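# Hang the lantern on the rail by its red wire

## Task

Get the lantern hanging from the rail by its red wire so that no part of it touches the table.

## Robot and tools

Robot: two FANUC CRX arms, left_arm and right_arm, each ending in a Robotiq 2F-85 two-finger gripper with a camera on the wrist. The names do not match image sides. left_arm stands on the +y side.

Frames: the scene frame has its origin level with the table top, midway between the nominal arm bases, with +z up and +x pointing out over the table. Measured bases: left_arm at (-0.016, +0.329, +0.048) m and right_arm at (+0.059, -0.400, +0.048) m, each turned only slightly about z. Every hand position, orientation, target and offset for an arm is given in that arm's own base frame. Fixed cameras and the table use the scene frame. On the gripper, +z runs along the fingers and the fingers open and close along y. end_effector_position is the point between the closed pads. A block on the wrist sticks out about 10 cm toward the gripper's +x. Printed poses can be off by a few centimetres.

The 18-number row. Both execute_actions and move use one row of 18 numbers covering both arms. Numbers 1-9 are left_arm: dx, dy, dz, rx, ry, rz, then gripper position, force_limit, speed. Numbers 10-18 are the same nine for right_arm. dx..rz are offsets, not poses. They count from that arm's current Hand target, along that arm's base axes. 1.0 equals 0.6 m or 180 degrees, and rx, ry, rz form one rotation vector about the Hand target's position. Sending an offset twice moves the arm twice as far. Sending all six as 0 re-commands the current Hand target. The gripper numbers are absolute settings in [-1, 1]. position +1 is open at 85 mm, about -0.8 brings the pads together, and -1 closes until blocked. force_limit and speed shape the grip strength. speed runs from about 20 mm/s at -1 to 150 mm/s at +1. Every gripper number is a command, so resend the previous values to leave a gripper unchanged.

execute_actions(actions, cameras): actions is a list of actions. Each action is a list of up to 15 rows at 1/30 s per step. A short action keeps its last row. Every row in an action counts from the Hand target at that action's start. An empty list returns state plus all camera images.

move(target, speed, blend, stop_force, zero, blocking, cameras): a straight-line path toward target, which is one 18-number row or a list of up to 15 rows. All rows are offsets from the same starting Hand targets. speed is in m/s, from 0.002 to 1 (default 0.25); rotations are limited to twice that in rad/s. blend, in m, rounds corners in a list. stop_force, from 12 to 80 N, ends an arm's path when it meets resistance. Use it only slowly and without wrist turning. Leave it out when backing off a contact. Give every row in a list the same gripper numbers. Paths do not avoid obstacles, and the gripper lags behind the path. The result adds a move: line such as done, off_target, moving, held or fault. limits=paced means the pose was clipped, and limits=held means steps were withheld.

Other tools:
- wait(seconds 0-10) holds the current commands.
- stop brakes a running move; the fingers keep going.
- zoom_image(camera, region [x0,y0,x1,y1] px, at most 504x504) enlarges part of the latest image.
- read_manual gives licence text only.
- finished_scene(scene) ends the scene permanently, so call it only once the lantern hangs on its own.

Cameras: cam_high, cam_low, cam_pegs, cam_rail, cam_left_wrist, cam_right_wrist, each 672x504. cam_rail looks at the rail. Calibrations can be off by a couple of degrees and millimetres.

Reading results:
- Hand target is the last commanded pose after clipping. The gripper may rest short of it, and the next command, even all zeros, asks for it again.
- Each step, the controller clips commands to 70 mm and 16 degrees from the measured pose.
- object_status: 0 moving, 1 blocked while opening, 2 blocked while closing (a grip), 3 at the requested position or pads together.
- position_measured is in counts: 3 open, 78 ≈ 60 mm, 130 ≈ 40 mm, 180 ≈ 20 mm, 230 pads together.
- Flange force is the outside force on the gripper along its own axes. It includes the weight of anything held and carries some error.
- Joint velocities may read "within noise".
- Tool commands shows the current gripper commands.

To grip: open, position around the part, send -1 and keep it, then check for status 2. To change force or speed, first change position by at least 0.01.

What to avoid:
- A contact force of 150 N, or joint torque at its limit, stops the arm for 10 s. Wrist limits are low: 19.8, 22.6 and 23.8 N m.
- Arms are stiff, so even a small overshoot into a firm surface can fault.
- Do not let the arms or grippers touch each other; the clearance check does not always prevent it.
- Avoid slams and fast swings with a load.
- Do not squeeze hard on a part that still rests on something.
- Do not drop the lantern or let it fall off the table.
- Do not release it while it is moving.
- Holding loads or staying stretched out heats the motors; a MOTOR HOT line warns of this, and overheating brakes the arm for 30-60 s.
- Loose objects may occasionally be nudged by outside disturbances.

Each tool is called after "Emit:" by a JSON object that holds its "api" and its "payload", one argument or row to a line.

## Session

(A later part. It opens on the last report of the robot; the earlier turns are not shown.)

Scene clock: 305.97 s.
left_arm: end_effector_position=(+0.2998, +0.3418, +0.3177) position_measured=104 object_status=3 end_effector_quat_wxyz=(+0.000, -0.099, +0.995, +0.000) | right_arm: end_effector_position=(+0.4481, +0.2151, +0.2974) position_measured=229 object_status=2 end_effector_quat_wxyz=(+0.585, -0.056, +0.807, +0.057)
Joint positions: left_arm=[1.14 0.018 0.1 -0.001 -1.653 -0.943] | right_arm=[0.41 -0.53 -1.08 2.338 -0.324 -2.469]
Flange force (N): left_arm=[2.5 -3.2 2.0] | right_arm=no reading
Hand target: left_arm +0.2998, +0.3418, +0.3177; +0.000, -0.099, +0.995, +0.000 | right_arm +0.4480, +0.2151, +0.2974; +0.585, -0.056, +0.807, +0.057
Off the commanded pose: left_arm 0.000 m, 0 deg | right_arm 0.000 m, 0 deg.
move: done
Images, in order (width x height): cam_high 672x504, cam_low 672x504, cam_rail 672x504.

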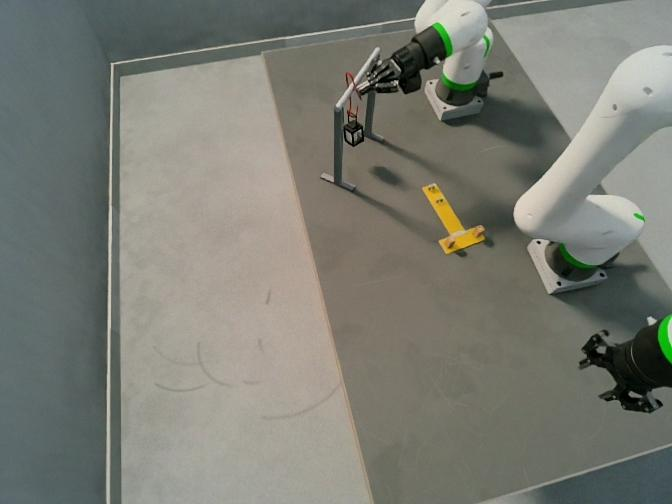

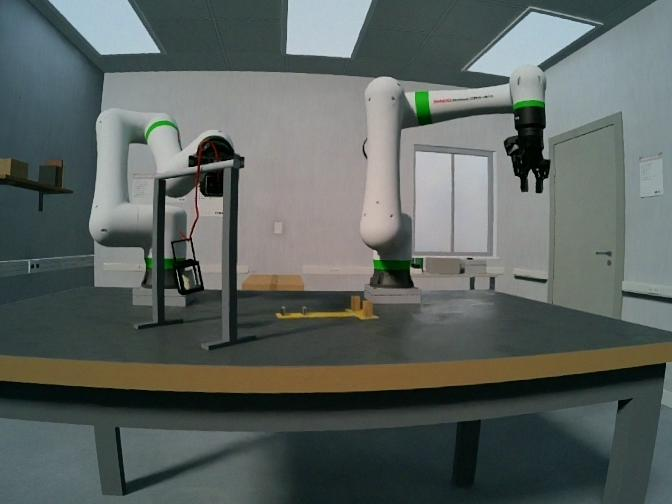

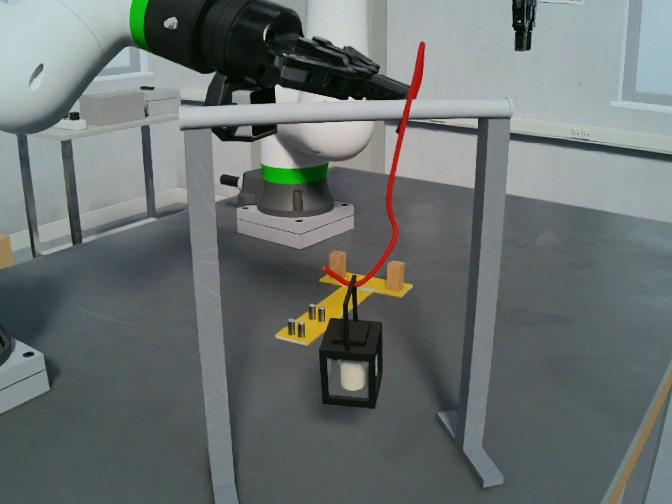

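Emit:
{"api": "move", "payload": {
  "target": [
    [0,0,0,0,0,0,0.2,0,-0.5,0,0.0,-0.03,0,0,0,-1,1,-0.5]
  ],
  "speed": 0.012,
  "cameras": ["cam_rail","cam_high","cam_low"]
}}

Emit:
{"api": "zoom_image", "payload": {
  "camera": "cam_high",
  "region": [310, 0, 430, 120]
}}

Emit:
{"api": "zoom_image", "payload": {
  "camera": "cam_rail",
  "region": [330, 0, 470, 200]
}}

Scene clock: 308.13 s.
left_arm: end_effector_position=(+0.2998, +0.3418, +0.3177) position_measured=104 object_status=3 end_effector_quat_wxyz=(+0.000, -0.099, +0.995, +0.000) | right_arm: end_effector_position=(+0.4480, +0.2152, +0.2794) position_measured=229 object_status=2 end_effector_quat_wxyz=(+0.585, -0.056, +0.807, +0.057)
Joint positions: left_arm=[1.14 0.018 0.1 -0.001 -1.653 -0.943] | right_arm=[0.317 -0.522 -1.07 2.577 -0.271 -2.668]
Flange force (N): left_arm=[2.9 -3.6 2.1] | right_arm=no reading
Hand target: left_arm +0.2998, +0.3418, +0.3177; +0.000, -0.099, +0.995, +0.000 | right_arm +0.4480, +0.2151, +0.2794; +0.585, -0.056, +0.807, +0.057
Off the commanded pose: left_arm 0.000 m, 0 deg | right_arm 0.000 m, 0 deg.
move: done
Images, in order (width x height): cam_high 672x504, cam_low 672x504, cam_rail 672x504.

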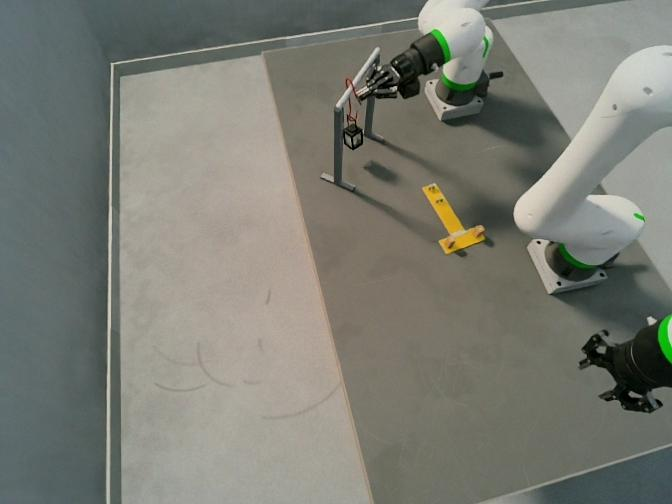

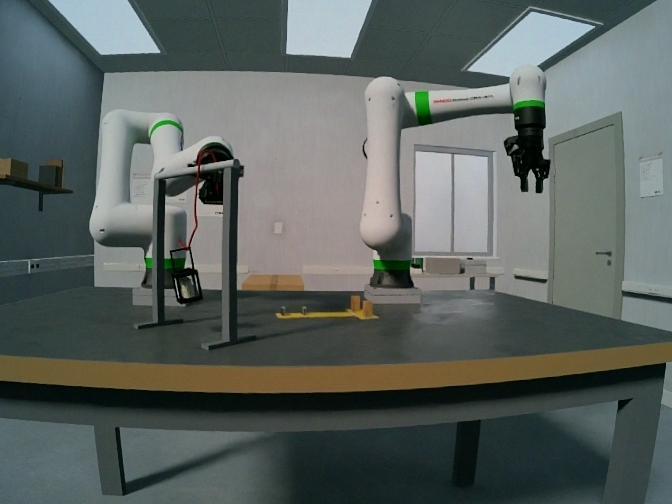

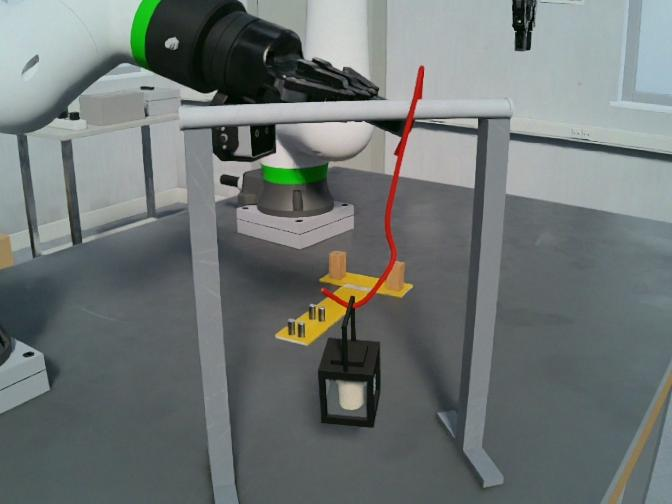

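Scaled by 4.200 from the camera's 672x504 image, which has a finer 960x720 frame.

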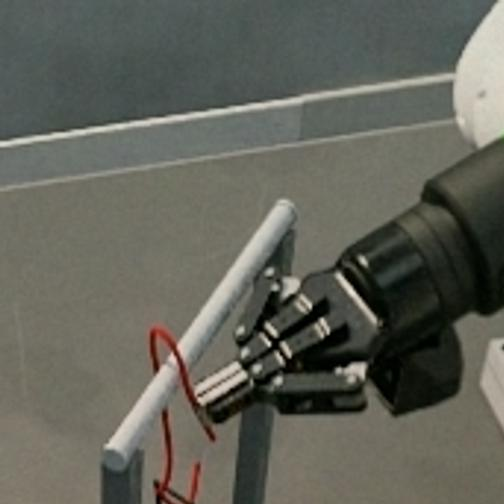

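Scaled by 2.520 from the camera's 672x504 image, which has a finer 960x720 frame.

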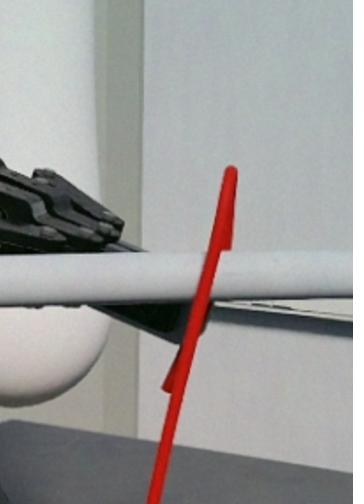

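Emit:
{"api": "move", "payload": {
  "target": [
    [0,0,0,0,0,0,0.2,0,-0.5,0.003,-0.003,-0.027,0,0,0,-1,1,-0.5]
  ],
  "speed": 0.01,
  "cameras": ["cam_rail","cam_high"]
}}

Emit:
{"api": "zoom_image", "payload": {
  "camera": "cam_rail",
  "region": [330, 0, 470, 200]
}}

Emit:
{"api": "zoom_image", "payload": {
  "camera": "cam_high",
  "region": [310, 0, 430, 120]
}}

Scene clock: 310.53 s.
left_arm: end_effector_position=(+0.2998, +0.3418, +0.3177) position_measured=104 object_status=3 end_effector_quat_wxyz=(+0.000, -0.099, +0.995, +0.000) | right_arm: end_effector_position=(+0.4498, +0.2134, +0.2632) position_measured=229 object_status=2 end_effector_quat_wxyz=(+0.585, -0.056, +0.807, +0.056)
Joint positions: left_arm=[1.14 0.018 0.1 -0.001 -1.653 -0.943] | right_arm=[0.231 -0.512 -1.036 2.849 -0.219 -2.903]
Flange force (N): left_arm=[2.8 -3.2 2.0] | right_arm=no reading
Hand target: left_arm +0.2998, +0.3418, +0.3177; +0.000, -0.099, +0.995, +0.000 | right_arm +0.4498, +0.2133, +0.2632; +0.585, -0.056, +0.807, +0.057
Off the commanded pose: left_arm 0.000 m, 0 deg | right_arm 0.000 m, 0 deg.
move: done
Images, in order (width x height): cam_high 672x504, cam_rail 672x504.

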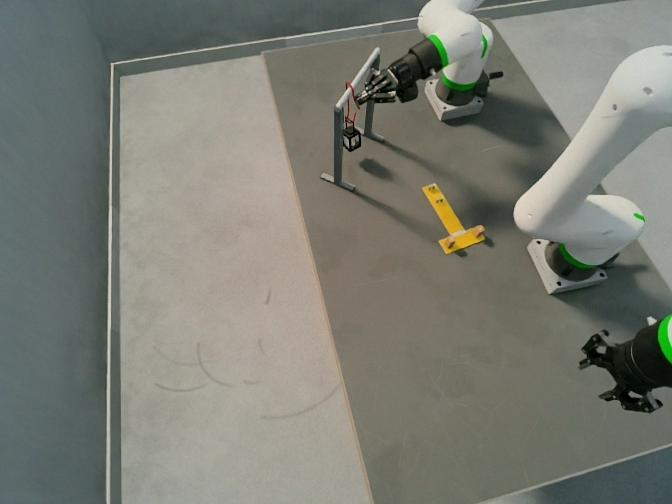

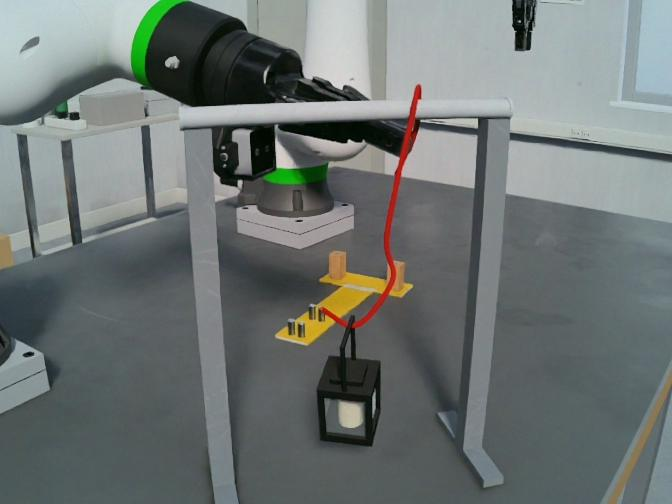

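Scaled by 2.520 from the camera's 672x504 image, which has a finer 960x720 frame.

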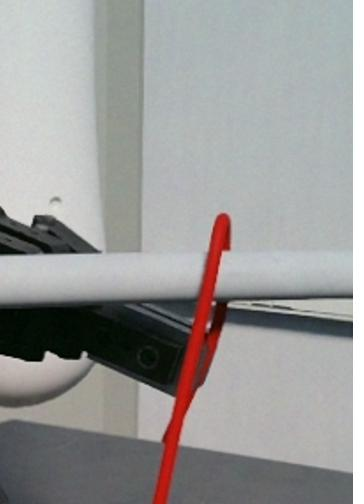

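Scaled by 4.200 from the camera's 672x504 image, which has a finer 960x720 frame.

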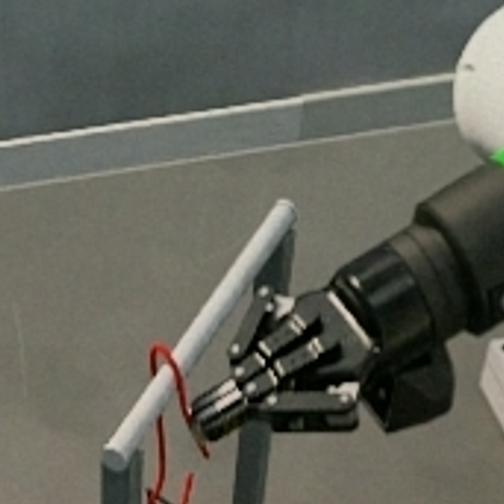

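Emit:
{"api": "move", "payload": {
  "target": [
    [0,0,0,0,0,0,0.2,0,-0.5,0.002,-0.002,-0.011,0,0,0,-1,1,-0.5]
  ],
  "speed": 0.01
}}

Emit:
{"api": "move", "payload": {
  "target": [
    [0,0,0,0,0,0,0.2,0,-0.5,0,0,0,0,0,0,-0.6,-1,-1]
  ],
  "cameras": ["cam_rail","cam_high"]
}}

Emit:
{"api": "zoom_image", "payload": {
  "camera": "cam_rail",
  "region": [330, 0, 470, 200]
}}

Scene clock: 311.90 s.
left_arm: end_effector_position=(+0.2998, +0.3418, +0.3177) position_measured=104 object_status=3 end_effector_quat_wxyz=(+0.000, -0.099, +0.995, +0.000) | right_arm: end_effector_position=(+0.4510, +0.2122, +0.2566) position_measured=229 object_status=2 end_effector_quat_wxyz=(+0.585, -0.056, +0.807, +0.057)
Joint positions: left_arm=[1.14 0.018 0.1 -0.001 -1.653 -0.943] | right_arm=[0.205 -0.504 -1.02 2.954 -0.206 -2.998]
Flange force (N): left_arm=[2.4 -3.2 1.7] | right_arm=no reading
Hand target: left_arm +0.2998, +0.3418, +0.3177; +0.000, -0.099, +0.995, +0.000 | right_arm +0.4510, +0.2121, +0.2566; +0.585, -0.056, +0.807, +0.057
Off the commanded pose: left_arm 0.000 m, 0 deg | right_arm 0.000 m, 0 deg.
move: done

Scene clock: 312.63 s.
left_arm: end_effector_position=(+0.2998, +0.3418, +0.3177) position_measured=104 object_status=3 end_effector_quat_wxyz=(+0.000, -0.099, +0.995, +0.000) | right_arm: end_effector_position=(+0.4510, +0.2122, +0.2566) position_measured=204 object_status=0 end_effector_quat_wxyz=(+0.585, -0.056, +0.807, +0.057)
Joint positions: left_arm=[1.14 0.018 0.1 -0.001 -1.653 -0.943] | right_arm=[0.205 -0.504 -1.02 2.954 -0.206 -2.998]
Flange force (N): left_arm=[2.8 -3.4 1.9] | right_arm=no reading
Hand target: left_arm +0.2998, +0.3418, +0.3177; +0.000, -0.099, +0.995, +0.000 | right_arm +0.4510, +0.2122, +0.2566; +0.585, -0.056, +0.807, +0.057
Off the commanded pose: left_arm 0.000 m, 0 deg | right_arm 0.000 m, 0 deg.
move: done
Images, in order (width x height): cam_high 672x504, cam_rail 672x504.

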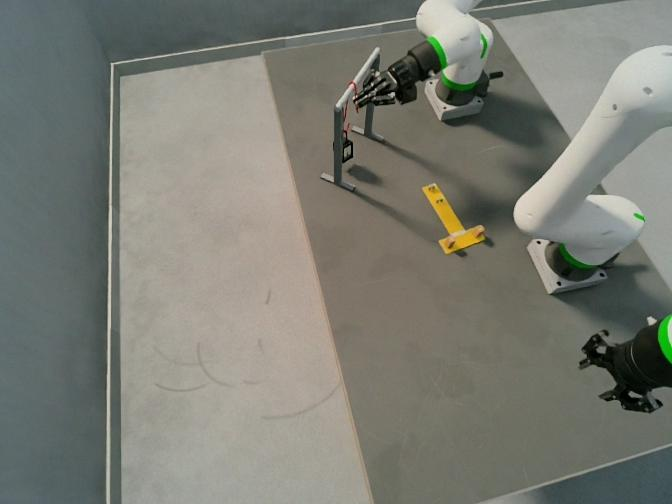

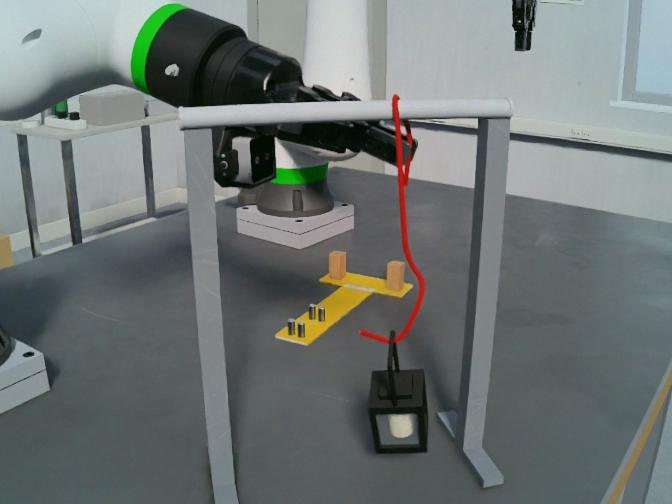

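Scaled by 2.520 from the camera's 672x504 image, which has a finer 960x720 frame.

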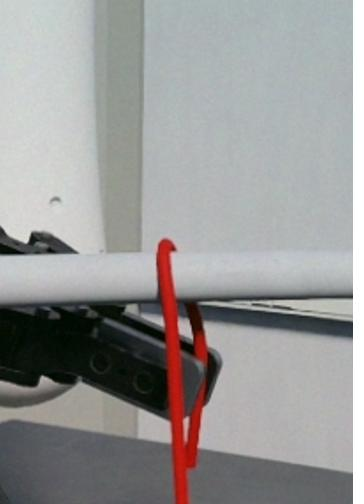

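Emit:
{"api": "move", "payload": {
  "target": [
    [0,0,0,0,0,0,0.2,0,-0.5,-0.05,-0.008,0.018,0,0,0,-0.6,-1,-1],
    [0,0,0,0,0,0,0.2,0,-0.5,-0.1,0.03,0.04,0,0,0,-0.6,-1,-1],
    [0,0,0,0,0,0,0.2,0,-0.5,-0.12,0.2,0.2,0,0,0,-0.6,-1,-1]
  ],
  "speed": 0.05,
  "cameras": ["cam_rail","cam_high","cam_low"]
}}

Emit:
{"api": "wait", "payload": {
  "seconds": 2,
  "cameras": ["cam_rail"]
}}

Scene clock: 318.20 s.
left_arm: end_effector_position=(+0.2998, +0.3418, +0.3177) position_measured=104 object_status=3 end_effector_quat_wxyz=(+0.000, -0.099, +0.995, +0.000) | right_arm: end_effector_position=(+0.3794, +0.3314, +0.3767) position_measured=205 object_status=3 end_effector_quat_wxyz=(+0.549, -0.131, +0.811, +0.156)
Joint positions: left_arm=[1.14 0.018 0.1 -0.001 -1.653 -0.943] | right_arm=[0.496 -0.595 -0.633 3.314 0.323 -3.444]
Flange force (N): left_arm=[2.6 -2.9 2.0] | right_arm=no reading
Hand target: left_arm +0.2998, +0.3418, +0.3177; +0.000, -0.099, +0.995, +0.000 | right_arm +0.3790, +0.3322, +0.3766; +0.585, -0.056, +0.807, +0.057
Off the commanded pose: left_arm 0.000 m, 0 deg | right_arm 0.001 m, 15 deg.
joint sent to its limit (right arm) — joint 4 (forearm roll), upper limit. The joint targets are off in orientation, not in position.
move: off_target (right_arm)
Images, in order (width x height): cam_high 672x504, cam_low 672x504, cam_rail 672x504.

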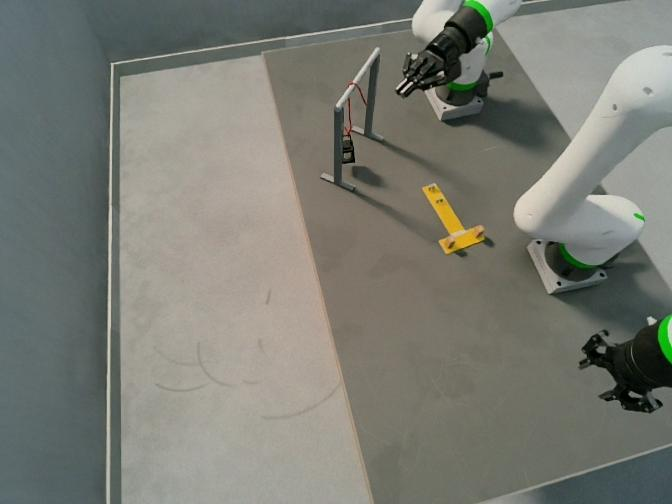

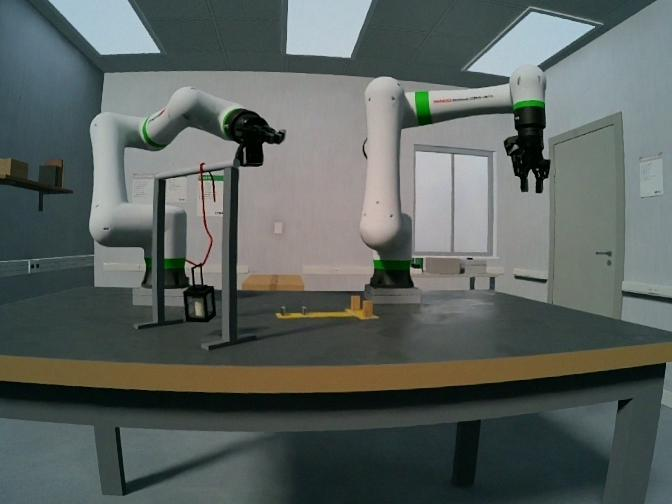

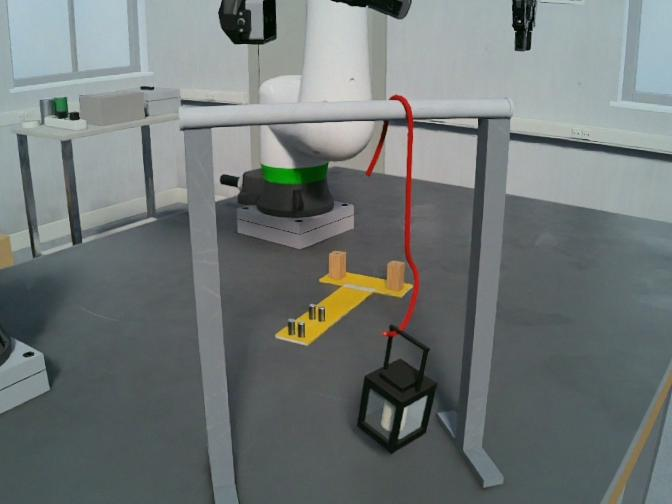

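Scene clock: 320.20 s.
left_arm: end_effector_position=(+0.2998, +0.3418, +0.3177) position_measured=104 object_status=3 end_effector_quat_wxyz=(+0.000, -0.099, +0.995, +0.000) | right_arm: end_effector_position=(+0.3794, +0.3314, +0.3767) position_measured=205 object_status=3 end_effector_quat_wxyz=(+0.549, -0.131, +0.811, +0.156)
Joint positions: left_arm=[1.14 0.018 0.1 -0.001 -1.653 -0.943] | right_arm=[0.496 -0.595 -0.633 3.314 0.323 -3.444]
Flange force (N): left_arm=[2.6 -3.5 1.9] | right_arm=no reading
Hand target: left_arm +0.2998, +0.3418, +0.3177; +0.000, -0.099, +0.995, +0.000 | right_arm +0.3790, +0.3322, +0.3766; +0.585, -0.056, +0.807, +0.057
Tool commands: left_gripper/position=+0.2 left_gripper/force_limit=+0.0 left_gripper/speed=-0.5 right_gripper/position=-0.6 right_gripper/force_limit=-1.0 right_gripper/speed=-1.0
Off the commanded pose: left_arm 0.000 m, 0 deg | right_arm 0.001 m, 15 deg.
wait: 2.00 s; at rest by 0.17 s
Images, in order (width x height): cam_rail 672x504.

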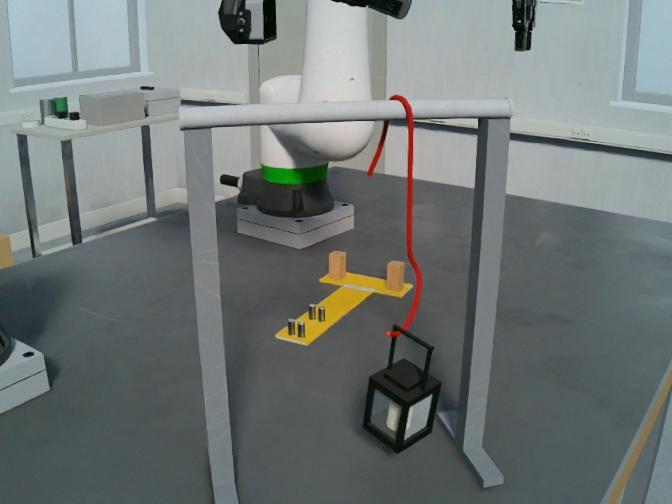

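Hanging clear.

Emit:
{"api": "finished_scene", "payload": {
  "scene": 2
}}

The scene is finished: the task was done.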